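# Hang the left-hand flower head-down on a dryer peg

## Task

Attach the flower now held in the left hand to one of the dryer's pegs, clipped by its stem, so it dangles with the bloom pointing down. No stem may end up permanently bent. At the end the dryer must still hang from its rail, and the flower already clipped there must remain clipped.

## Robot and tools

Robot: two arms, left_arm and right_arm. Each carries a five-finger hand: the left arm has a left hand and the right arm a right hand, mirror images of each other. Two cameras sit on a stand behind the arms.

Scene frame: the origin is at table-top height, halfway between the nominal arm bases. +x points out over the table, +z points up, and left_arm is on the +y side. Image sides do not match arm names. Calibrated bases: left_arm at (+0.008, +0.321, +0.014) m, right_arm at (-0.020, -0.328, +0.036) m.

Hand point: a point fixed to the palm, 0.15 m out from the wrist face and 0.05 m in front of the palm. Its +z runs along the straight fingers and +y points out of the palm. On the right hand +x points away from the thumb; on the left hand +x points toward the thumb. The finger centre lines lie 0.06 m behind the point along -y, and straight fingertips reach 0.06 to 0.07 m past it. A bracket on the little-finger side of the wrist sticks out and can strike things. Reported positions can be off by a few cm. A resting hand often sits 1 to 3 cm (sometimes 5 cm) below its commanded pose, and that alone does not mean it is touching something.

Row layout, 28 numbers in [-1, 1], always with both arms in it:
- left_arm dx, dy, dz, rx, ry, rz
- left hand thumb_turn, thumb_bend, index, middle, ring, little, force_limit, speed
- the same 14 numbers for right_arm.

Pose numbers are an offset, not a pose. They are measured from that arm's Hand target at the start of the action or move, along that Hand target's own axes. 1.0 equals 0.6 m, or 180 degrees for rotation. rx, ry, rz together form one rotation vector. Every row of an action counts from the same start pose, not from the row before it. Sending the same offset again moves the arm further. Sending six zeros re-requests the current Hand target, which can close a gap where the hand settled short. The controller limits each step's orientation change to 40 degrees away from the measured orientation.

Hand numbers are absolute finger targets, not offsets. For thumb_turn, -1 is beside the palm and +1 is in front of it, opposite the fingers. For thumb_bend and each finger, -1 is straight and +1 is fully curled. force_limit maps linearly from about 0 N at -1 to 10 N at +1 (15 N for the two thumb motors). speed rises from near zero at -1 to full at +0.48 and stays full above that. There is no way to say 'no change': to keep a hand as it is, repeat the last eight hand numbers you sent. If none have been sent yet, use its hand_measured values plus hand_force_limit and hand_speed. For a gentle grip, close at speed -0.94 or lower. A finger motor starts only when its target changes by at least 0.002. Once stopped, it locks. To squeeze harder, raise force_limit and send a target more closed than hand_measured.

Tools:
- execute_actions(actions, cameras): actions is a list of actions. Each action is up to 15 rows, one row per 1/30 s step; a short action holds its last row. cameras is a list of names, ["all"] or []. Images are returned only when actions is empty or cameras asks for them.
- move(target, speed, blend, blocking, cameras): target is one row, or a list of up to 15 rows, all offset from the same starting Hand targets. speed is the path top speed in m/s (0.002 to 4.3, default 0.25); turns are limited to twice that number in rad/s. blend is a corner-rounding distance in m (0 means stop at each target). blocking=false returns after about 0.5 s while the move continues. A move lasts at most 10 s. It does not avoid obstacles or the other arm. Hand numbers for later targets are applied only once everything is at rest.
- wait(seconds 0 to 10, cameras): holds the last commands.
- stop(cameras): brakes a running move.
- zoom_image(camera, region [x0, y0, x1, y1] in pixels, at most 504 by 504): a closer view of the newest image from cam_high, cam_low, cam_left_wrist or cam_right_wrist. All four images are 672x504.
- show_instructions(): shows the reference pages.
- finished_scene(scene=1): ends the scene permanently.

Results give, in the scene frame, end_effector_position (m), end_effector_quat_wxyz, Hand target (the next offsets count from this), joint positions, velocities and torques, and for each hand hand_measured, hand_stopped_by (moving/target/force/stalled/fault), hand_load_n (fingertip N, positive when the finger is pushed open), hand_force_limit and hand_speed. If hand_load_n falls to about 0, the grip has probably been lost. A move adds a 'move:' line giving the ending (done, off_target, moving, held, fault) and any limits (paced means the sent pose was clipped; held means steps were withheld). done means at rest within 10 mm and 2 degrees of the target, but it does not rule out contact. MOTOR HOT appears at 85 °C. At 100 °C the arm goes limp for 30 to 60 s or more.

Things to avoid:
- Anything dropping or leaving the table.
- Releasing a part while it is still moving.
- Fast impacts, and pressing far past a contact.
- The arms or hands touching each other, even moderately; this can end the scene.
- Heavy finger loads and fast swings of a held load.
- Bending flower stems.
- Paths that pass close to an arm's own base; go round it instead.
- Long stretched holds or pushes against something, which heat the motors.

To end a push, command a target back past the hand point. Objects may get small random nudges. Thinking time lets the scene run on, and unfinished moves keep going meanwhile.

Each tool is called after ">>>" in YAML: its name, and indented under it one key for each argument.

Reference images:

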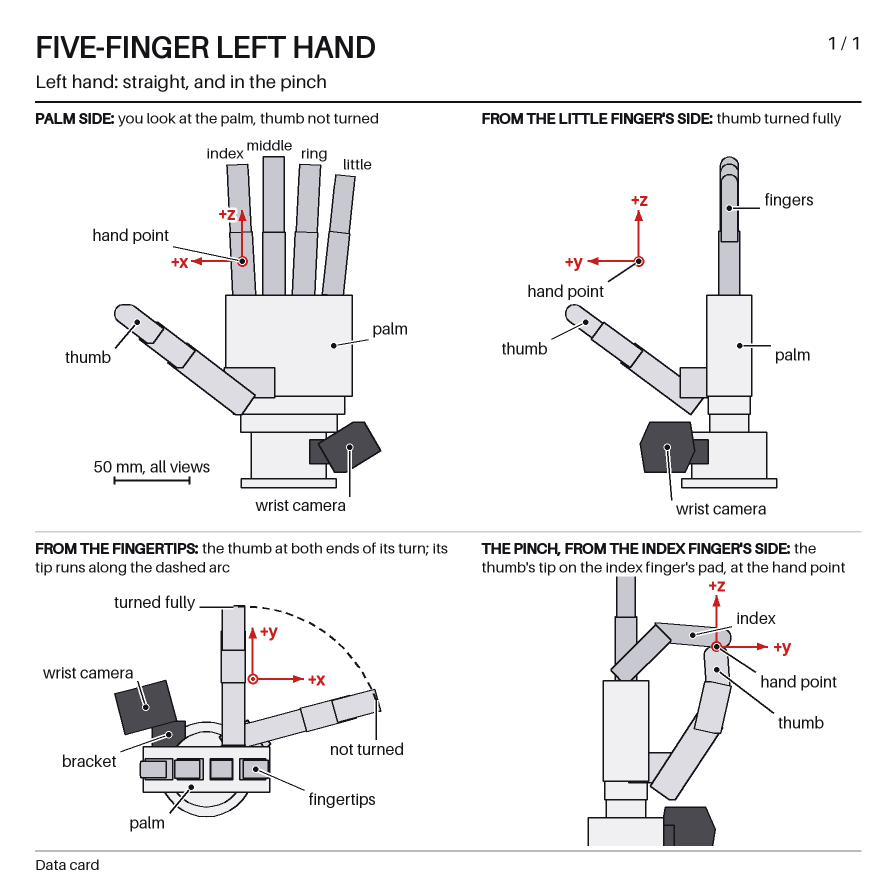

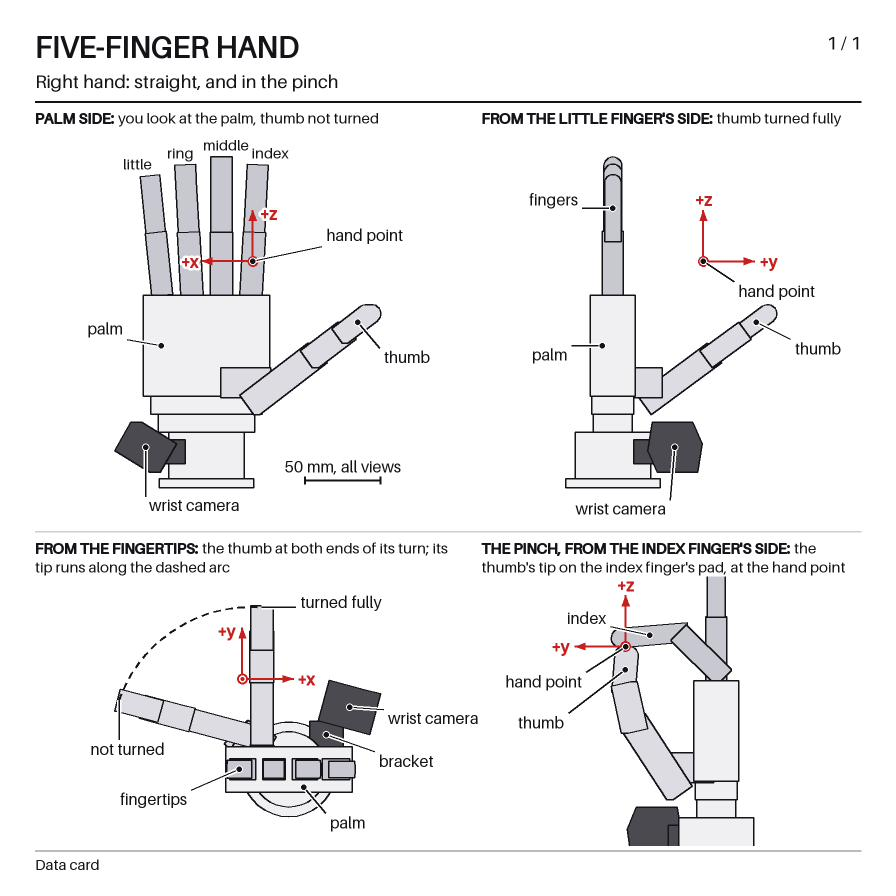

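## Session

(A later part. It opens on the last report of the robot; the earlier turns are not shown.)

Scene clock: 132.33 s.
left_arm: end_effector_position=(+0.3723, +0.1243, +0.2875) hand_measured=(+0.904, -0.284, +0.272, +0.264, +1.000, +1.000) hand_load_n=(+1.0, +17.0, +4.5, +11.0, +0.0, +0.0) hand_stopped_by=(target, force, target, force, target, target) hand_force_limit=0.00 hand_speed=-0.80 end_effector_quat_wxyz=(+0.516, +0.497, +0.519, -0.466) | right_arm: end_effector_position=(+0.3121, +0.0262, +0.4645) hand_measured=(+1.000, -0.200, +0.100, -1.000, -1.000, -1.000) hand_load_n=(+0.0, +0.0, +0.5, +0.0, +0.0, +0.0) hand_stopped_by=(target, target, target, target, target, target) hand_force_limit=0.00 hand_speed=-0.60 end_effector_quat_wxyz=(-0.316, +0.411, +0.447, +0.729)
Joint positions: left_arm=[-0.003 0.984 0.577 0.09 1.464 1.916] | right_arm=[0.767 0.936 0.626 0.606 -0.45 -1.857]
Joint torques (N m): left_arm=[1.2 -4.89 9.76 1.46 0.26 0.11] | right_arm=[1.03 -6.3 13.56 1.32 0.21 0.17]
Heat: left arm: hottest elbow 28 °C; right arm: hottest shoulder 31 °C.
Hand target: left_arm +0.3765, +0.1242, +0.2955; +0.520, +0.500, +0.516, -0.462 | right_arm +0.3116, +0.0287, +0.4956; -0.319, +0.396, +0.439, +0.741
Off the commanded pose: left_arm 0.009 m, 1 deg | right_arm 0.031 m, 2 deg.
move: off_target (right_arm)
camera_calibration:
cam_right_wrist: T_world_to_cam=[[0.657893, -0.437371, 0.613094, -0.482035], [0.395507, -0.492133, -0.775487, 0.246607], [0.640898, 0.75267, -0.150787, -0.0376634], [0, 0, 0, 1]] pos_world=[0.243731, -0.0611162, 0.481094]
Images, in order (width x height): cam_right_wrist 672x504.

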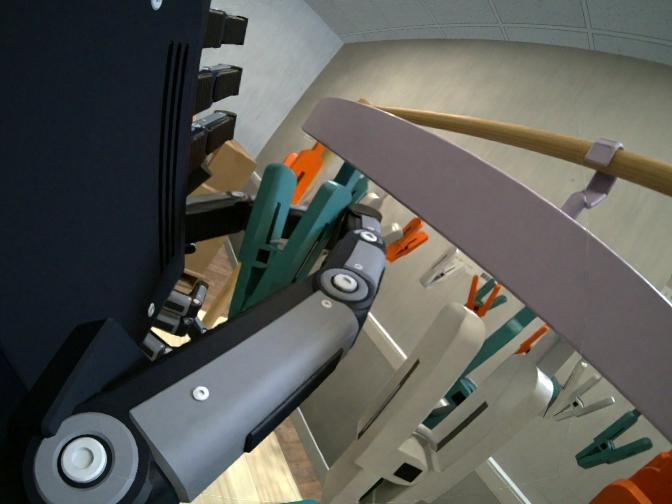

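>>> move:
  target:
    - [0,0,0,0,0,0,0.904,-0.284,0.272,0.264,1,1,0,-0.8, 0,0,0,0,0,0,1,-0.5,-0.42,-1,-1,-1,0,0]
    - [0,0,0,0,0,0,0.904,-0.284,0.272,0.264,1,1,0,-0.8, 0.0168,-0.0234,-0.0089,0,0,0,1,-0.5,-0.42,-1,-1,-1,0,0]
  speed: 0.06
  cameras: ["cam_right_wrist"]

>>> zoom_image:
  camera: "cam_right_wrist"
  region: [200, 60, 500, 360]

Scene clock: 135.90 s.
left_arm: end_effector_position=(+0.3723, +0.1243, +0.2875) hand_measured=(+0.904, -0.284, +0.272, +0.264, +1.000, +1.000) hand_load_n=(+1.0, +17.0, +4.5, +11.0, +0.0, +0.0) hand_stopped_by=(target, force, target, force, target, target) hand_force_limit=0.00 hand_speed=-0.80 end_effector_quat_wxyz=(+0.516, +0.497, +0.519, -0.466) | right_arm: end_effector_position=(+0.2988, +0.0249, +0.4750) hand_measured=(+1.000, -0.500, -0.420, -1.000, -1.000, -1.000) hand_load_n=(+0.0, +0.0, +0.0, +0.0, +0.0, +0.0) hand_stopped_by=(target, target, target, target, target, target) hand_force_limit=0.00 hand_speed=0.00 end_effector_quat_wxyz=(-0.318, +0.411, +0.440, +0.733)
Joint positions: left_arm=[-0.003 0.984 0.577 0.09 1.464 1.916] | right_arm=[0.802 0.893 0.626 0.572 -0.408 -1.857]
Joint torques (N m): left_arm=[1.2 -4.84 9.76 1.44 0.26 0.11] | right_arm=[1.32 -6.01 12.27 1.29 0.21 -0.03]
Heat: left arm: hottest elbow 28 °C; right arm: hottest shoulder 31 °C.
Hand target: left_arm +0.3765, +0.1242, +0.2955; +0.520, +0.500, +0.516, -0.462 | right_arm +0.2936, +0.0284, +0.4972; -0.319, +0.396, +0.439, +0.741
Off the commanded pose: left_arm 0.009 m, 1 deg | right_arm 0.023 m, 2 deg.
move: off_target (right_arm)
camera_calibration:
cam_right_wrist: T_world_to_cam=[[0.657575, -0.449353, 0.604712, -0.475957], [0.391085, -0.482447, -0.783771, 0.264374], [0.643931, 0.751882, -0.14151, -0.0319175], [0, 0, 0, 1]] pos_world=[0.230138, -0.0623282, 0.490509]
Images, in order (width x height): cam_right_wrist 672x504.

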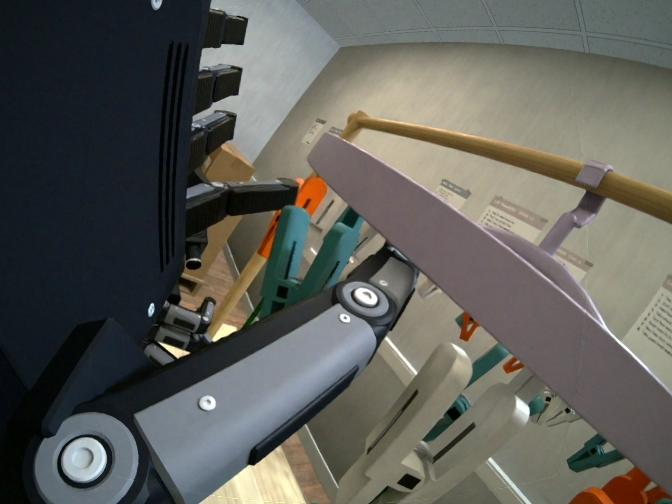

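Scaled by 1.680 from the camera's 672x504 image, which has a finer 960x720 frame.

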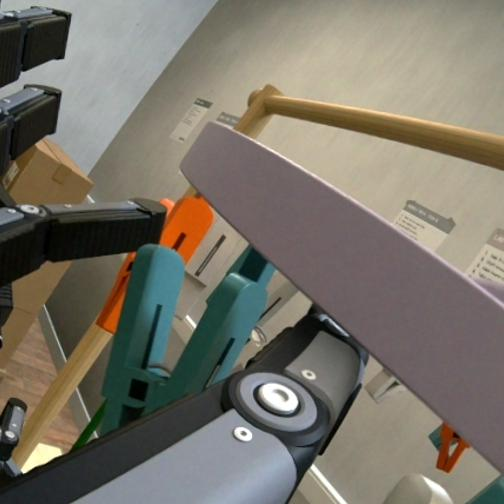

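>>> move:
  target: [0,0,0,0,0,0,0.904,-0.284,0.272,0.264,1,1,0,-0.8, -0.042,-0.0085,-0.009,0,0,0,1,-0.5,-0.42,-1,-1,-1,0,0]
  speed: 0.06
  cameras: ["cam_right_wrist"]

>>> zoom_image:
  camera: "cam_right_wrist"
  region: [200, 60, 500, 360]

Scene clock: 141.20 s.
left_arm: end_effector_position=(+0.3723, +0.1243, +0.2875) hand_measured=(+0.904, -0.284, +0.272, +0.264, +1.000, +1.000) hand_load_n=(+1.0, +17.0, +4.5, +11.0, +0.0, +0.0) hand_stopped_by=(target, force, target, force, target, target) hand_force_limit=0.00 hand_speed=-0.80 end_effector_quat_wxyz=(+0.516, +0.497, +0.519, -0.466) | right_arm: end_effector_position=(+0.2977, +0.0267, +0.4800) hand_measured=(+1.000, -0.500, -0.420, -1.000, -1.000, -1.000) hand_load_n=(+0.5, +0.0, +0.0, +0.0, +0.0, +0.0) hand_stopped_by=(target, target, target, target, target, target) hand_force_limit=0.00 hand_speed=0.00 end_effector_quat_wxyz=(-0.320, +0.394, +0.437, +0.743)
Joint positions: left_arm=[-0.003 0.984 0.577 0.09 1.464 1.916] | right_arm=[0.802 0.912 0.62 0.636 -0.418 -1.857]
Joint torques (N m): left_arm=[1.2 -4.89 9.76 1.46 0.26 0.11] | right_arm=[0.32 -4.37 8.65 2.41 0.08 0.05]
Heat: left arm: hottest elbow 28 °C; right arm: hottest shoulder 31 °C.
Hand target: left_arm +0.3765, +0.1242, +0.2955; +0.520, +0.500, +0.516, -0.462 | right_arm +0.2999, +0.0287, +0.4719; -0.319, +0.396, +0.439, +0.741
Off the commanded pose: left_arm 0.009 m, 1 deg | right_arm 0.009 m, 0 deg.
move: done
camera_calibration:
cam_right_wrist: T_world_to_cam=[[0.643683, -0.4593, 0.61214, -0.476614], [0.418865, -0.457992, -0.784089, 0.260786], [0.640488, 0.761109, -0.102417, -0.0497579], [0, 0, 0, 1]] pos_world=[0.229424, -0.0616, 0.491138]
Images, in order (width x height): cam_right_wrist 672x504.

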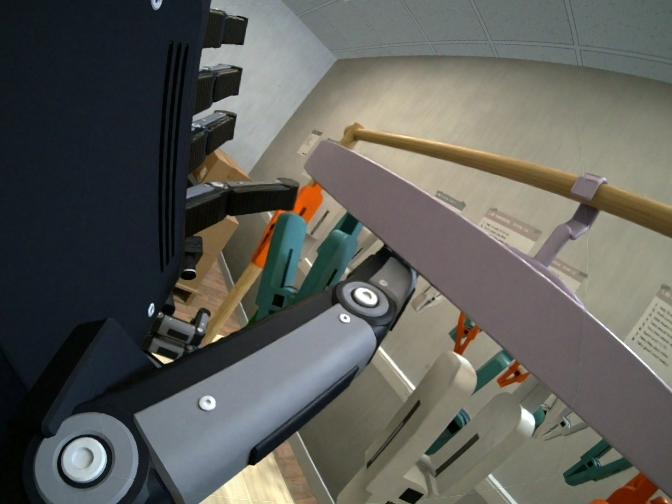

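Scaled by 1.680 from the camera's 672x504 image, which has a finer 960x720 frame.

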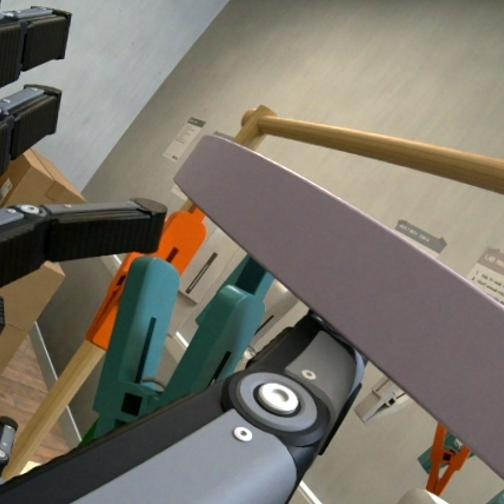

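>>> move:
  target: [0,0,0,0,0,0,0.904,-0.284,0.272,0.264,1,1,0,-0.8, -0.0258,-0.0113,-0.0105,0,0,0,1,-0.5,-0.42,-1,-1,-1,0,0]
  speed: 0.06
  cameras: ["cam_right_wrist"]

>>> zoom_image:
  camera: "cam_right_wrist"
  region: [200, 60, 500, 360]

Scene clock: 143.03 s.
left_arm: end_effector_position=(+0.3723, +0.1243, +0.2875) hand_measured=(+0.904, -0.284, +0.272, +0.264, +1.000, +1.000) hand_load_n=(+1.0, +17.0, +4.5, +11.0, +0.0, +0.0) hand_stopped_by=(target, force, target, force, target, target) hand_force_limit=0.00 hand_speed=-0.80 end_effector_quat_wxyz=(+0.516, +0.497, +0.519, -0.466) | right_arm: end_effector_position=(+0.2970, +0.0267, +0.4627) hand_measured=(+1.000, -0.500, -0.420, -1.000, -1.000, -1.000) hand_load_n=(+0.0, +0.0, +0.0, +0.0, +0.0, +0.5) hand_stopped_by=(target, target, target, target, target, target) hand_force_limit=0.00 hand_speed=0.00 end_effector_quat_wxyz=(-0.321, +0.392, +0.437, +0.743)
Joint positions: left_arm=[-0.003 0.984 0.577 0.09 1.464 1.916] | right_arm=[0.802 0.932 0.581 0.697 -0.42 -1.857]
Joint torques (N m): left_arm=[1.2 -4.84 9.77 1.46 0.26 0.11] | right_arm=[0.32 -4.42 8.39 2.35 0.06 0.09]
Heat: left arm: hottest elbow 28 °C; right arm: hottest shoulder 31 °C.
Hand target: left_arm +0.3765, +0.1242, +0.2955; +0.520, +0.500, +0.516, -0.462 | right_arm +0.2999, +0.0278, +0.4538; -0.319, +0.396, +0.439, +0.741
Off the commanded pose: left_arm 0.009 m, 1 deg | right_arm 0.009 m, 1 deg.
move: done
camera_calibration:
cam_right_wrist: T_world_to_cam=[[0.643511, -0.458392, 0.613001, -0.465937], [0.42132, -0.456492, -0.783648, 0.246559], [0.639048, 0.762556, -0.100628, -0.051584], [0, 0, 0, 1]] pos_world=[0.22892, -0.0616938, 0.473645]
Images, in order (width x height): cam_right_wrist 672x504.

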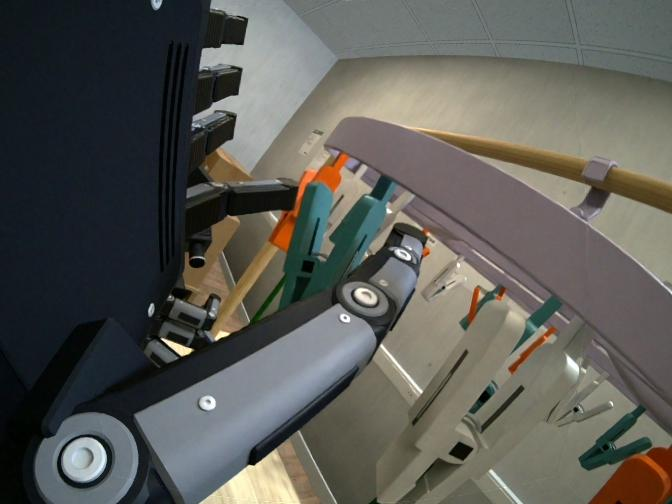

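Scaled by 1.680 from the camera's 672x504 image, which has a finer 960x720 frame.

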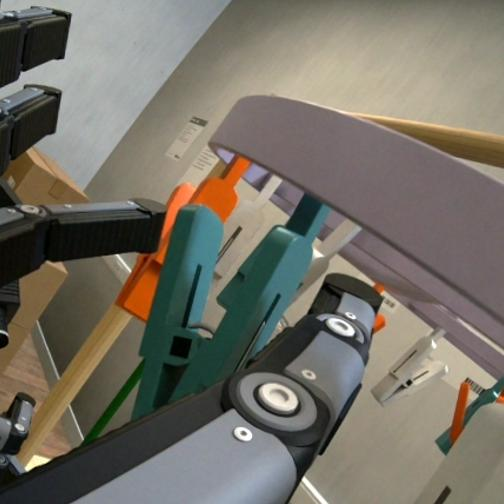

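>>> move:
  target: [0,0,0,0,0,0,0.904,-0.284,0.272,0.264,1,1,0,-0.8, 0,0,0,0,0,0,1,-0.3,-0.25,-1,-1,-1,0,-0.6]
  speed: 0.06
  cameras: ["cam_right_wrist"]

>>> zoom_image:
  camera: "cam_right_wrist"
  region: [200, 60, 500, 360]

>>> move:
  target: [0,0,0,0,0,0,0.904,-0.284,0.272,0.264,1,1,0,-0.8, 0,0,0,0,0,0,1,-0.3,-0.1,-1,-1,-1,0,-0.6]
  speed: 0.06
  cameras: ["cam_right_wrist"]

>>> zoom_image:
  camera: "cam_right_wrist"
  region: [200, 60, 500, 360]

Scene clock: 148.47 s.
left_arm: end_effector_position=(+0.3723, +0.1243, +0.2875) hand_measured=(+0.904, -0.284, +0.272, +0.264, +1.000, +1.000) hand_load_n=(+1.0, +17.0, +4.5, +11.0, +0.0, +0.0) hand_stopped_by=(target, force, target, force, target, target) hand_force_limit=0.00 hand_speed=-0.80 end_effector_quat_wxyz=(+0.516, +0.497, +0.519, -0.466) | right_arm: end_effector_position=(+0.2970, +0.0268, +0.4627) hand_measured=(+1.000, -0.300, -0.250, -1.000, -1.000, -1.000) hand_load_n=(+0.0, +0.0, +0.0, +0.0, +0.0, +0.0) hand_stopped_by=(target, target, target, target, target, target) hand_force_limit=0.00 hand_speed=-0.60 end_effector_quat_wxyz=(-0.321, +0.392, +0.437, +0.743)
Joint positions: left_arm=[-0.003 0.984 0.577 0.09 1.464 1.916] | right_arm=[0.802 0.932 0.581 0.697 -0.421 -1.857]
Joint torques (N m): left_arm=[1.2 -4.84 9.77 1.46 0.26 0.11] | right_arm=[0.21 -4.37 8.43 2.32 0.08 0.06]
Heat: left arm: hottest elbow 29 °C; right arm: hottest shoulder 31 °C.
Hand target: left_arm +0.3765, +0.1242, +0.2955; +0.520, +0.500, +0.516, -0.462 | right_arm +0.2999, +0.0278, +0.4537; -0.319, +0.396, +0.439, +0.741
Off the commanded pose: left_arm 0.009 m, 1 deg | right_arm 0.009 m, 1 deg.
move: done
camera_calibration:
cam_right_wrist: T_world_to_cam=[[0.643634, -0.45811, 0.613084, -0.465986], [0.421549, -0.456393, -0.783582, 0.246483], [0.638774, 0.762785, -0.100634, -0.0515047], [0, 0, 0, 1]] pos_world=[0.22892, -0.0616927, 0.473645]
Images, in order (width x height): cam_right_wrist 672x504.

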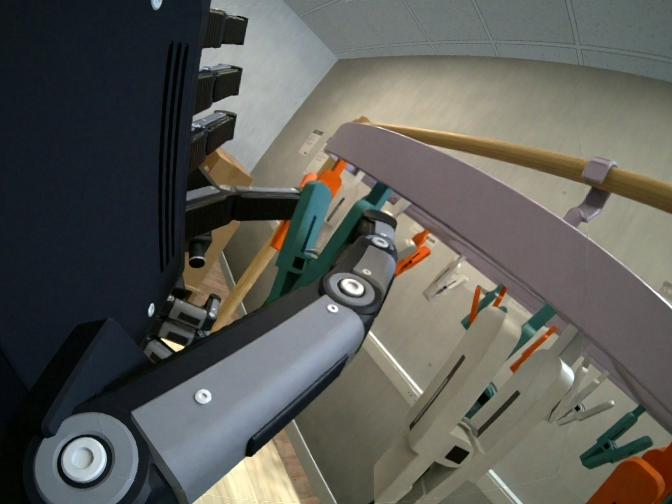

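Scaled by 1.680 from the camera's 672x504 image, which has a finer 960x720 frame.

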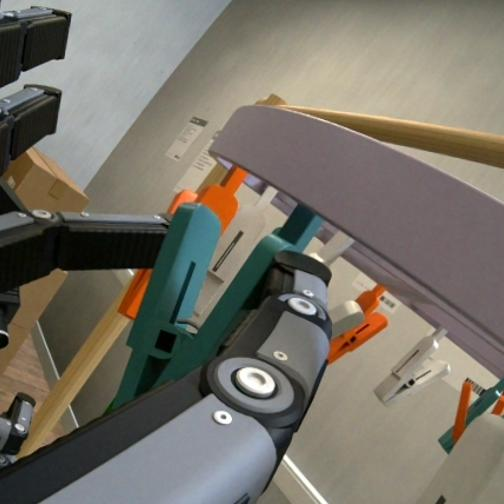

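Scene clock: 148.97 s.
left_arm: end_effector_position=(+0.3723, +0.1243, +0.2875) hand_measured=(+0.904, -0.284, +0.272, +0.264, +1.000, +1.000) hand_load_n=(+1.0, +17.0, +4.5, +11.0, +0.0, +0.0) hand_stopped_by=(target, force, target, force, target, target) hand_force_limit=0.00 hand_speed=-0.80 end_effector_quat_wxyz=(+0.516, +0.497, +0.519, -0.466) | right_arm: end_effector_position=(+0.2970, +0.0268, +0.4627) hand_measured=(+1.000, -0.300, -0.100, -1.000, -1.000, -1.000) hand_load_n=(+0.0, +0.0, +0.0, +0.0, +0.0, +0.0) hand_stopped_by=(target, target, target, target, target, target) hand_force_limit=0.00 hand_speed=-0.60 end_effector_quat_wxyz=(-0.321, +0.392, +0.437, +0.743)
Joint positions: left_arm=[-0.003 0.984 0.577 0.09 1.464 1.916] | right_arm=[0.802 0.932 0.581 0.697 -0.421 -1.857]
Joint torques (N m): left_arm=[1.2 -4.84 9.76 1.46 0.26 0.11] | right_arm=[0.26 -4.01 8.38 2.43 0.08 0.06]
Heat: left arm: hottest elbow 29 °C; right arm: hottest shoulder 31 °C.
Hand target: left_arm +0.3765, +0.1242, +0.2955; +0.520, +0.500, +0.516, -0.462 | right_arm +0.2999, +0.0278, +0.4537; -0.319, +0.396, +0.439, +0.741
Off the commanded pose: left_arm 0.009 m, 1 deg | right_arm 0.010 m, 1 deg.
move: done
camera_calibration:
cam_right_wrist: T_world_to_cam=[[0.643634, -0.45811, 0.613084, -0.465986], [0.421549, -0.456393, -0.783582, 0.246483], [0.638774, 0.762785, -0.100634, -0.0515047], [0, 0, 0, 1]] pos_world=[0.22892, -0.0616927, 0.473645]
Images, in order (width x height): cam_right_wrist 672x504.

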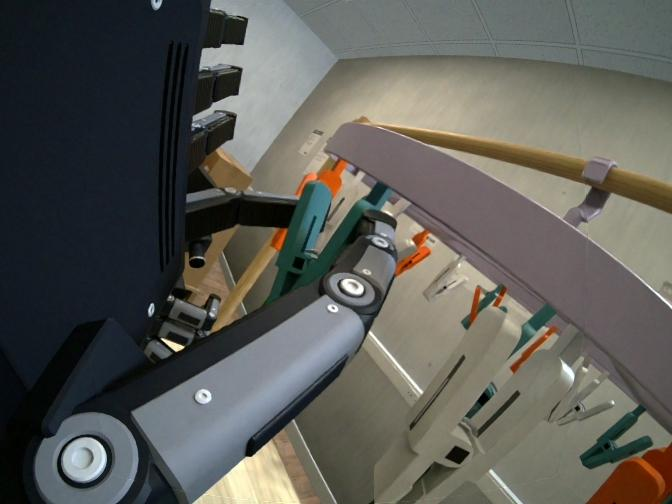

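Scaled by 1.680 from the camera's 672x504 image, which has a finer 960x720 frame.

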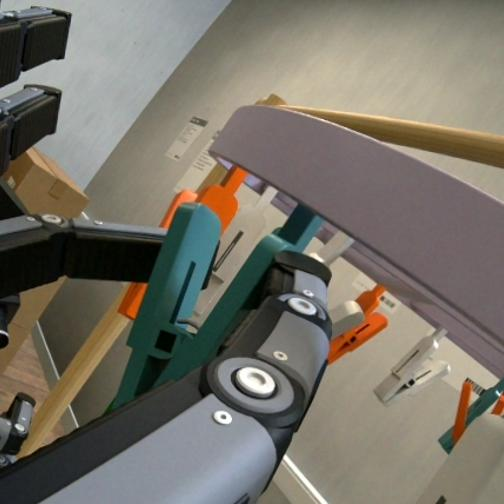

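>>> move:
  target: [0,0,0,0,0,0,0.904,-0.284,0.272,0.264,1,1,0,-0.8, 0,0,0,0,0,0,1,-0.3,0.05,-1,-1,-1,0,-0.6]
  speed: 0.06
  cameras: ["cam_right_wrist"]

>>> zoom_image:
  camera: "cam_right_wrist"
  region: [200, 60, 500, 360]

Scene clock: 150.20 s.
left_arm: end_effector_position=(+0.3723, +0.1243, +0.2875) hand_measured=(+0.904, -0.284, +0.272, +0.264, +1.000, +1.000) hand_load_n=(+1.0, +17.0, +4.5, +11.0, +0.0, +0.0) hand_stopped_by=(target, force, target, force, target, target) hand_force_limit=0.00 hand_speed=-0.80 end_effector_quat_wxyz=(+0.516, +0.497, +0.519, -0.466) | right_arm: end_effector_position=(+0.2970, +0.0268, +0.4627) hand_measured=(+1.000, -0.302, -0.034, -1.000, -1.000, -1.000) hand_load_n=(-1.0, +5.0, +4.0, +0.0, +0.0, +0.0) hand_stopped_by=(target, target, force, target, target, target) hand_force_limit=0.00 hand_speed=-0.60 end_effector_quat_wxyz=(-0.321, +0.392, +0.437, +0.743)
Joint positions: left_arm=[-0.003 0.984 0.577 0.09 1.464 1.916] | right_arm=[0.802 0.932 0.581 0.697 -0.421 -1.857]
Joint torques (N m): left_arm=[1.2 -4.84 9.77 1.44 0.26 0.11] | right_arm=[0.21 -4.13 8.46 2.3 0.07 0.07]
Heat: left arm: hottest elbow 29 °C; right arm: hottest shoulder 31 °C.
Hand target: left_arm +0.3765, +0.1242, +0.2955; +0.520, +0.500, +0.516, -0.462 | right_arm +0.2999, +0.0278, +0.4537; -0.319, +0.396, +0.439, +0.741
Off the commanded pose: left_arm 0.009 m, 1 deg | right_arm 0.010 m, 1 deg.
move: done
camera_calibration:
cam_right_wrist: T_world_to_cam=[[0.643634, -0.45811, 0.613084, -0.465986], [0.421549, -0.456393, -0.783582, 0.246483], [0.638774, 0.762785, -0.100634, -0.0515047], [0, 0, 0, 1]] pos_world=[0.22892, -0.0616927, 0.473645]
Images, in order (width x height): cam_right_wrist 672x504.

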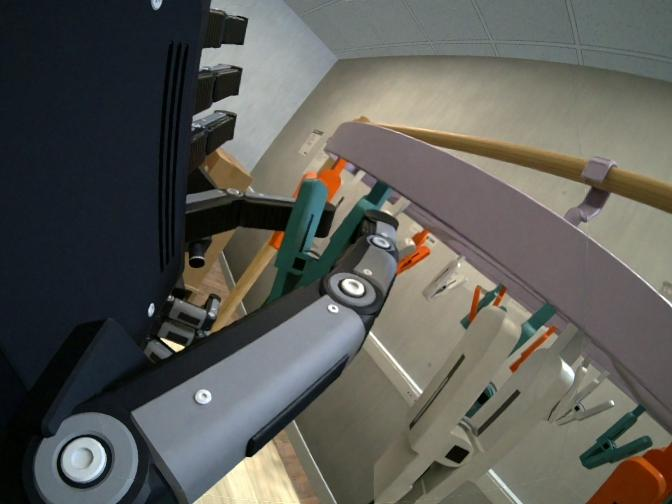

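Scaled by 1.680 from the camera's 672x504 image, which has a finer 960x720 frame.

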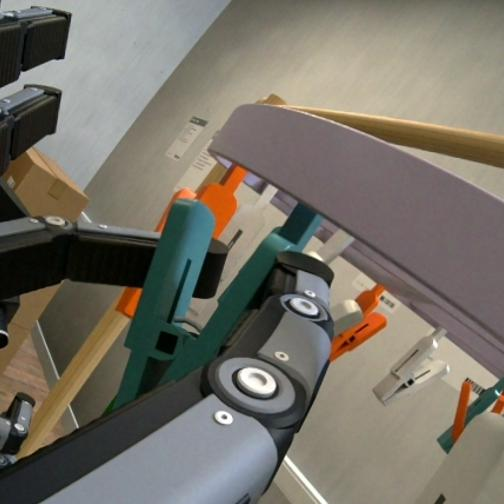

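>>> move:
  target: [0,0,0,0,0,0,0.904,-0.284,0.272,0.264,1,1,0,-0.8, 0,0,0,0,0,0,1,-0.302,0.15,-1,-1,-1,0.6,-0.7]
  speed: 0.06
  cameras: ["cam_right_wrist","cam_high"]

>>> zoom_image:
  camera: "cam_right_wrist"
  region: [200, 60, 500, 360]

>>> zoom_image:
  camera: "cam_high"
  region: [380, 20, 520, 145]

Scene clock: 151.90 s.
left_arm: end_effector_position=(+0.3723, +0.1243, +0.2875) hand_measured=(+0.904, -0.284, +0.272, +0.264, +1.000, +1.000) hand_load_n=(+1.0, +17.0, +4.5, +11.0, +0.0, +0.5) hand_stopped_by=(target, force, target, force, target, target) hand_force_limit=0.00 hand_speed=-0.80 end_effector_quat_wxyz=(+0.516, +0.497, +0.519, -0.466) | right_arm: end_effector_position=(+0.2969, +0.0268, +0.4629) hand_measured=(+1.000, -0.302, +0.150, -1.000, -1.000, -1.000) hand_load_n=(+0.0, +0.0, +0.0, +0.0, +0.0, +0.0) hand_stopped_by=(target, target, target, target, target, target) hand_force_limit=0.60 hand_speed=-0.70 end_effector_quat_wxyz=(-0.321, +0.392, +0.437, +0.743)
Joint positions: left_arm=[-0.003 0.984 0.577 0.09 1.464 1.916] | right_arm=[0.802 0.932 0.581 0.698 -0.421 -1.857]
Joint torques (N m): left_arm=[1.2 -4.84 9.76 1.46 0.26 0.11] | right_arm=[0.03 -4.19 8.4 2.36 0.09 0.06]
Heat: left arm: hottest elbow 29 °C; right arm: hottest shoulder 31 °C.
Hand target: left_arm +0.3765, +0.1242, +0.2955; +0.520, +0.500, +0.516, -0.462 | right_arm +0.2999, +0.0277, +0.4538; -0.319, +0.395, +0.439, +0.741
Off the commanded pose: left_arm 0.009 m, 1 deg | right_arm 0.010 m, 1 deg.
move: done
camera_calibration:
cam_right_wrist: T_world_to_cam=[[0.643372, -0.45815, 0.613329, -0.466043], [0.422272, -0.455879, -0.783493, 0.24643], [0.638561, 0.763068, -0.0998363, -0.0517426], [0, 0, 0, 1]] pos_world=[0.228819, -0.0616917, 0.473748]
Images, in order (width x height): cam_high 672x504, cam_right_wrist 672x504.

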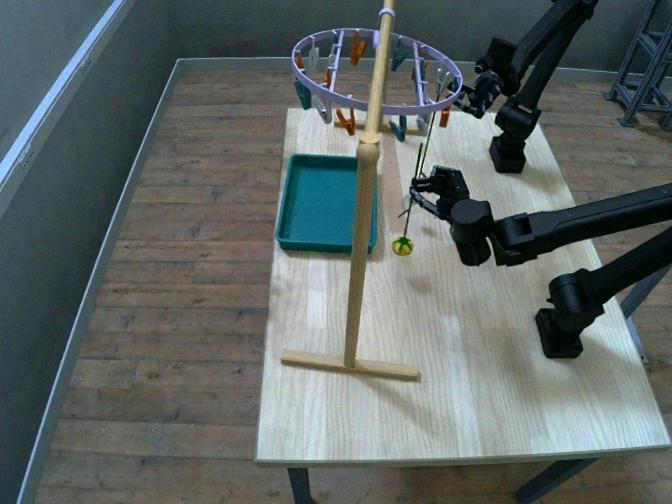

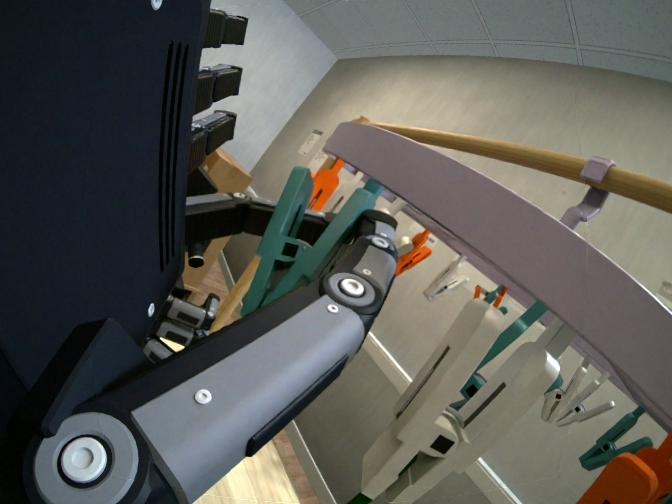

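Scaled by 1.680 from the camera's 672x504 image, which has a finer 960x720 frame.

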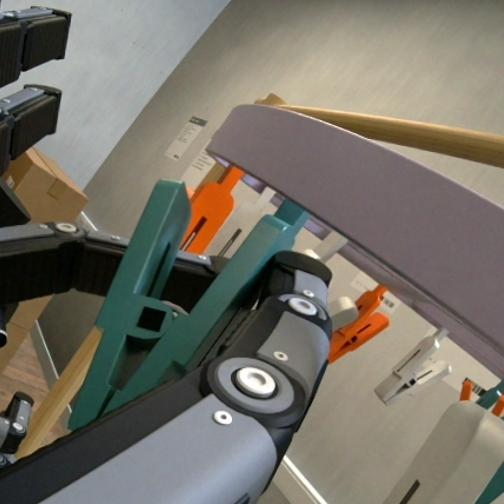

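Scaled by 3.600 from the camera's 672x504 image, which has a finer 960x720 frame.

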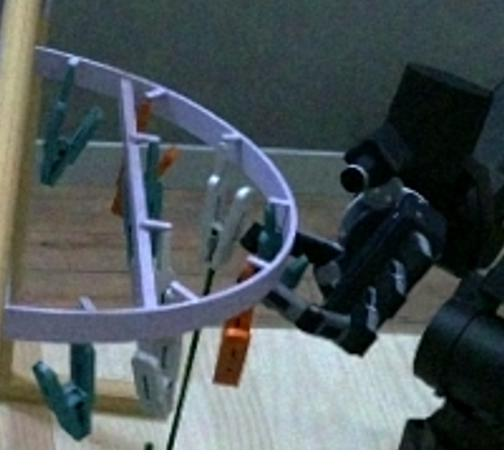

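>>> move:
  target:
    - [0,0,0,0,0,0,0.904,-0.284,0.272,0.264,1,1,0,-0.8, 0,0,0,0,0,0,1,-0.6,-0.45,-1,-1,-1,0,0]
    - [0,0,0,0,0,0,0.904,-0.284,0.272,0.264,1,1,0,-0.8, 0.0537,-0.0535,-0.0168,0,0,0,1,-0.6,-0.45,-1,-1,-1,0,0]
    - [0,0,0,0,0,0,0.904,-0.284,0.272,0.264,1,1,0,-0.8, 0.0365,-0.0972,0.09,0.0102,-0.103,-0.0067,1,-0.6,-0.45,-1,-1,-1,0,0]
  speed: 0.08
  cameras: ["all"]

>>> zoom_image:
  camera: "cam_right_wrist"
  region: [240, 60, 580, 400]

Scene clock: 164.80 s.
left_arm: end_effector_position=(+0.3723, +0.1243, +0.2875) hand_measured=(+0.904, -0.284, +0.272, +0.264, +1.000, +1.000) hand_load_n=(+1.0, +17.0, +4.5, +11.0, +0.0, +0.0) hand_stopped_by=(target, force, target, force, target, target) hand_force_limit=0.00 hand_speed=-0.80 end_effector_quat_wxyz=(+0.516, +0.497, +0.519, -0.466) | right_arm: end_effector_position=(+0.2591, +0.0863, +0.4430) hand_measured=(+1.000, -0.600, -0.450, -1.000, -1.000, -1.000) hand_load_n=(+0.0, +0.0, +0.0, +0.0, +0.0, +0.0) hand_stopped_by=(target, target, target, target, target, target) hand_force_limit=0.00 hand_speed=0.00 end_effector_quat_wxyz=(-0.241, +0.512, +0.500, +0.656)
Joint positions: left_arm=[-0.003 0.984 0.577 0.09 1.464 1.916] | right_arm=[1.106 0.926 0.775 0.129 -0.019 -1.993]
Joint torques (N m): left_arm=[1.2 -4.84 9.77 1.44 0.26 0.11] | right_arm=[1.55 -4.72 14.42 1.48 0.12 -0.07]
Heat: left arm: hottest elbow 29 °C; right arm: hottest shoulder 31 °C.
Hand target: left_arm +0.3765, +0.1242, +0.2955; +0.520, +0.500, +0.516, -0.462 | right_arm +0.2581, +0.0978, +0.4659; -0.243, +0.500, +0.501, +0.664
Off the commanded pose: left_arm 0.009 m, 1 deg | right_arm 0.026 m, 2 deg.
move: off_target (right_arm)
camera_calibration:
cam_right_wrist: T_world_to_cam=[[0.682617, -0.341181, 0.646243, -0.437239], [0.252004, -0.720179, -0.646402, 0.280069], [0.685951, 0.604101, -0.405627, 0.0618933], [0, 0, 0, 1]] pos_world=[0.185432, 0.0151325, 0.488706]

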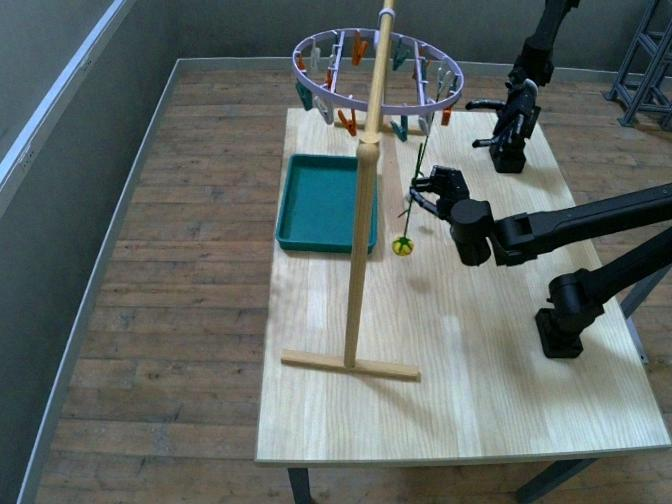

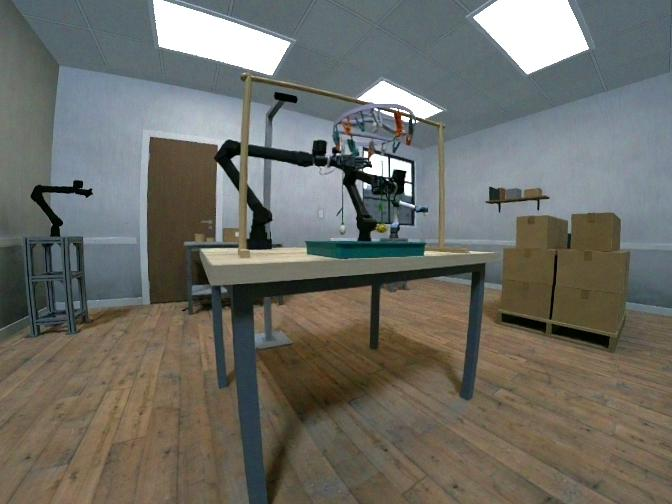

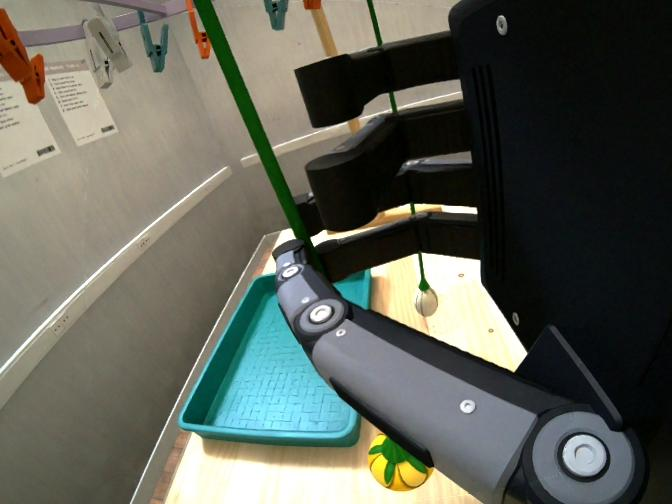

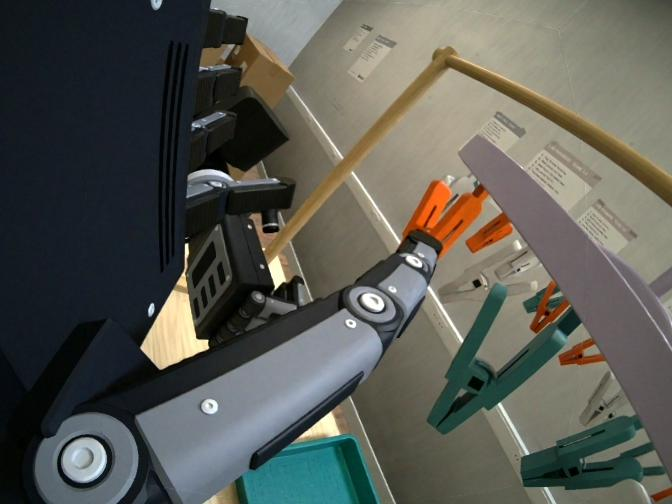

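Scaled by 1.482 from the camera's 672x504 image, which has a finer 960x720 frame.

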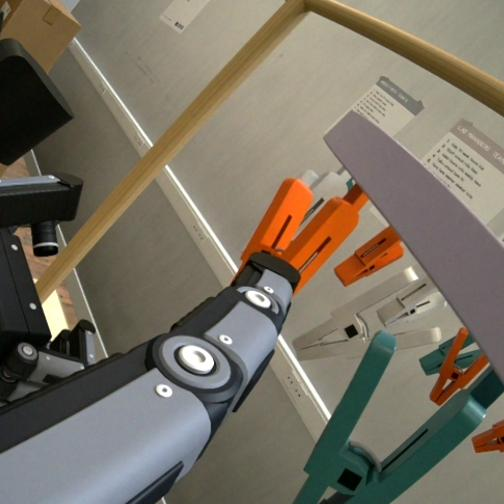

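>>> move:
  target: [0,0,0,0,0,0,0.904,-0.284,0.272,0.264,1,1,0,-0.8, 0,0,0,0,0,0,1,-0.05,-0.4,-1,-1,-1,0,0]
  speed: 0.08
  cameras: ["cam_right_wrist"]

>>> zoom_image:
  camera: "cam_right_wrist"
  region: [240, 60, 580, 400]

Scene clock: 168.67 s.
left_arm: end_effector_position=(+0.3723, +0.1243, +0.2875) hand_measured=(+0.904, -0.284, +0.272, +0.264, +1.000, +1.000) hand_load_n=(+1.0, +17.0, +4.5, +11.5, +0.0, +0.0) hand_stopped_by=(target, force, target, force, target, target) hand_force_limit=0.00 hand_speed=-0.80 end_effector_quat_wxyz=(+0.516, +0.497, +0.519, -0.466) | right_arm: end_effector_position=(+0.2592, +0.0862, +0.4431) hand_measured=(+1.000, -0.050, -0.400, -1.000, -1.000, -1.000) hand_load_n=(+0.5, +0.0, +0.0, +0.0, +0.0, +0.0) hand_stopped_by=(target, target, target, target, target, target) hand_force_limit=0.00 hand_speed=0.00 end_effector_quat_wxyz=(-0.241, +0.511, +0.500, +0.656)
Joint positions: left_arm=[-0.003 0.984 0.577 0.09 1.464 1.916] | right_arm=[1.106 0.926 0.775 0.129 -0.018 -1.994]
Joint torques (N m): left_arm=[1.14 -4.89 9.77 1.46 0.26 0.11] | right_arm=[1.44 -4.66 14.35 1.52 0.11 -0.04]
Heat: left arm: hottest elbow 29 °C; right arm: hottest shoulder 31 °C.
Hand target: left_arm +0.3765, +0.1242, +0.2955; +0.520, +0.500, +0.516, -0.462 | right_arm +0.2581, +0.0977, +0.4658; -0.242, +0.500, +0.501, +0.664
Off the commanded pose: left_arm 0.009 m, 1 deg | right_arm 0.026 m, 2 deg.
move: off_target (right_arm)
camera_calibration:
cam_right_wrist: T_world_to_cam=[[0.682022, -0.341197, 0.646862, -0.437433], [0.252214, -0.7205, -0.645962, 0.27982], [0.686464, 0.603708, -0.405343, 0.0616658], [0, 0, 0, 1]] pos_world=[0.185433, 0.0151311, 0.488708]
Images, in order (width x height): cam_right_wrist 672x504.

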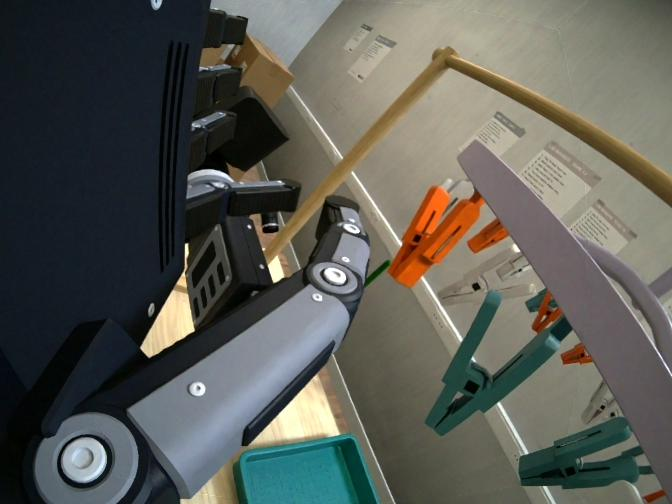

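Scaled by 1.482 from the camera's 672x504 image, which has a finer 960x720 frame.

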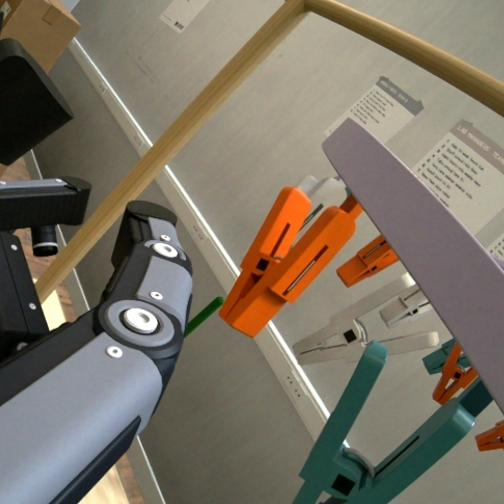

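>>> move:
  target: [0,0,0,0,0,0,0.904,-0.284,0.272,0.264,1,1,0,-0.8, 0.0338,0.0422,0.012,0,0,0,1,-0.05,-0.4,-1,-1,-1,0,0]
  speed: 0.08
  cameras: ["cam_right_wrist"]

>>> zoom_image:
  camera: "cam_right_wrist"
  region: [240, 60, 580, 400]

Scene clock: 171.93 s.
left_arm: end_effector_position=(+0.3723, +0.1243, +0.2875) hand_measured=(+0.904, -0.284, +0.272, +0.264, +1.000, +1.000) hand_load_n=(+1.0, +17.0, +4.5, +11.0, +0.0, +0.0) hand_stopped_by=(target, force, target, force, target, target) hand_force_limit=0.00 hand_speed=-0.80 end_effector_quat_wxyz=(+0.516, +0.497, +0.519, -0.466) | right_arm: end_effector_position=(+0.2651, +0.0948, +0.4722) hand_measured=(+1.000, -0.050, -0.400, -1.000, -1.000, -1.000) hand_load_n=(+0.0, +0.0, +0.0, +0.0, +0.0, +0.0) hand_stopped_by=(target, target, target, target, target, target) hand_force_limit=0.00 hand_speed=0.00 end_effector_quat_wxyz=(-0.248, +0.506, +0.505, +0.653)
Joint positions: left_arm=[-0.003 0.984 0.577 0.09 1.464 1.916] | right_arm=[1.087 0.943 0.861 0.059 -0.059 -1.994]
Joint torques (N m): left_arm=[1.26 -4.89 9.77 1.44 0.26 0.11] | right_arm=[-1.03 -5.13 14.3 1.57 -0.04 -0.06]
Heat: left arm: hottest elbow 29 °C; right arm: hottest shoulder 31 °C.
Hand target: left_arm +0.3765, +0.1242, +0.2955; +0.520, +0.500, +0.516, -0.462 | right_arm +0.2741, +0.0983, +0.4950; -0.243, +0.500, +0.501, +0.664
Off the commanded pose: left_arm 0.009 m, 1 deg | right_arm 0.025 m, 2 deg.
move: off_target (right_arm)
camera_calibration:
cam_right_wrist: T_world_to_cam=[[0.690075, -0.326086, 0.646115, -0.46054], [0.26738, -0.714722, -0.646282, 0.298927], [0.672536, 0.618741, -0.406023, 0.0668715], [0, 0, 0, 1]] pos_world=[0.192907, 0.0220979, 0.517905]
Images, in order (width x height): cam_right_wrist 672x504.

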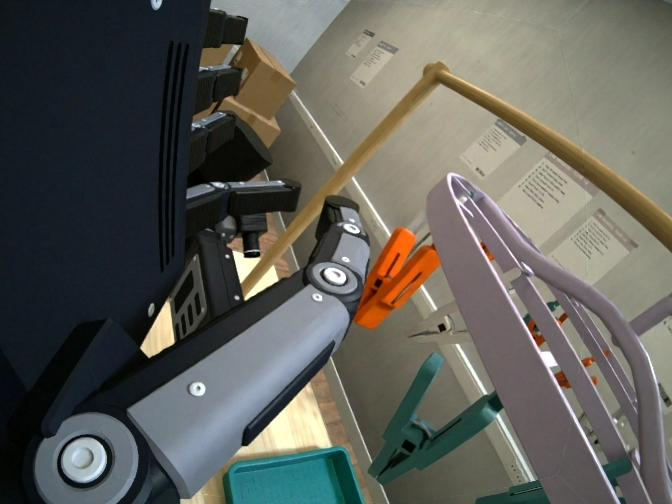

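Scaled by 1.482 from the camera's 672x504 image, which has a finer 960x720 frame.

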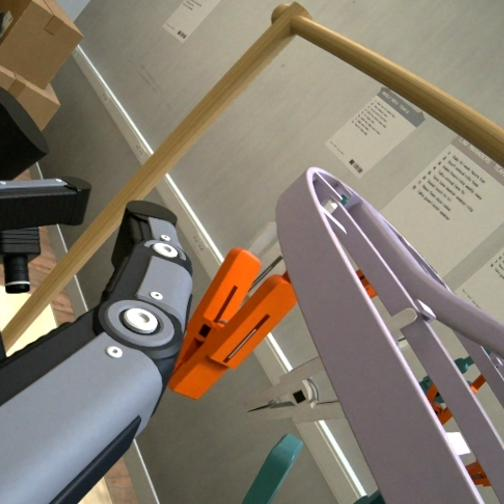

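>>> move:
  target: [0,0,0,0,0,0,0.904,-0.284,0.272,0.264,1,1,0,-0.8, -0.0157,0.043,0.011,0,0,0,1,-0.05,-0.4,-1,-1,-1,0,0]
  speed: 0.06
  cameras: ["cam_right_wrist"]

>>> zoom_image:
  camera: "cam_right_wrist"
  region: [200, 100, 500, 400]

Scene clock: 177.27 s.
left_arm: end_effector_position=(+0.3723, +0.1243, +0.2875) hand_measured=(+0.904, -0.284, +0.272, +0.264, +1.000, +1.000) hand_load_n=(+1.0, +17.0, +4.5, +11.0, +0.0, +0.0) hand_stopped_by=(target, force, target, force, target, target) hand_force_limit=0.00 hand_speed=-0.80 end_effector_quat_wxyz=(+0.516, +0.497, +0.519, -0.466) | right_arm: end_effector_position=(+0.2918, +0.0892, +0.4730) hand_measured=(+1.000, -0.050, -0.400, -1.000, -1.000, -1.000) hand_load_n=(+0.0, +0.0, +0.0, +0.0, +0.0, +0.0) hand_stopped_by=(target, target, target, target, target, target) hand_force_limit=0.00 hand_speed=0.00 end_effector_quat_wxyz=(-0.248, +0.508, +0.506, +0.652)
Joint positions: left_arm=[-0.003 0.984 0.577 0.09 1.464 1.916] | right_arm=[1.005 0.968 0.881 0.059 -0.141 -1.994]
Joint torques (N m): left_arm=[1.2 -4.84 9.77 1.44 0.26 0.11] | right_arm=[-0.56 -5.66 14.56 1.72 -0.03 -0.07]
Heat: left arm: hottest elbow 29 °C; right arm: hottest shoulder 31 °C.
Hand target: left_arm +0.3765, +0.1242, +0.2955; +0.520, +0.500, +0.516, -0.462 | right_arm +0.3018, +0.0927, +0.4972; -0.243, +0.500, +0.501, +0.664
Off the commanded pose: left_arm 0.009 m, 1 deg | right_arm 0.027 m, 2 deg.
move: off_target (right_arm)
camera_calibration:
cam_right_wrist: T_world_to_cam=[[0.692493, -0.324155, 0.644497, -0.481417], [0.264613, -0.716973, -0.644926, 0.288645], [0.671143, 0.61715, -0.410723, 0.0554201], [0, 0, 0, 1]] pos_world=[0.219804, 0.0166942, 0.519189]
Images, in order (width x height): cam_right_wrist 672x504.

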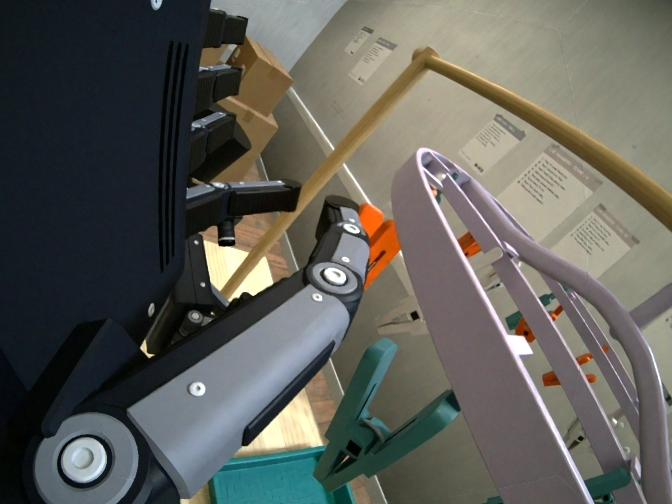

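Scaled by 1.680 from the camera's 672x504 image, which has a finer 960x720 frame.

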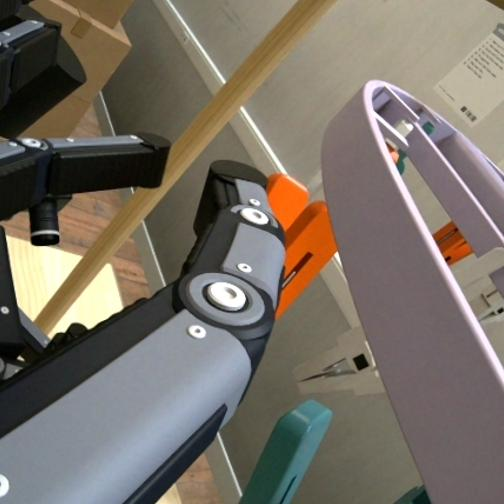

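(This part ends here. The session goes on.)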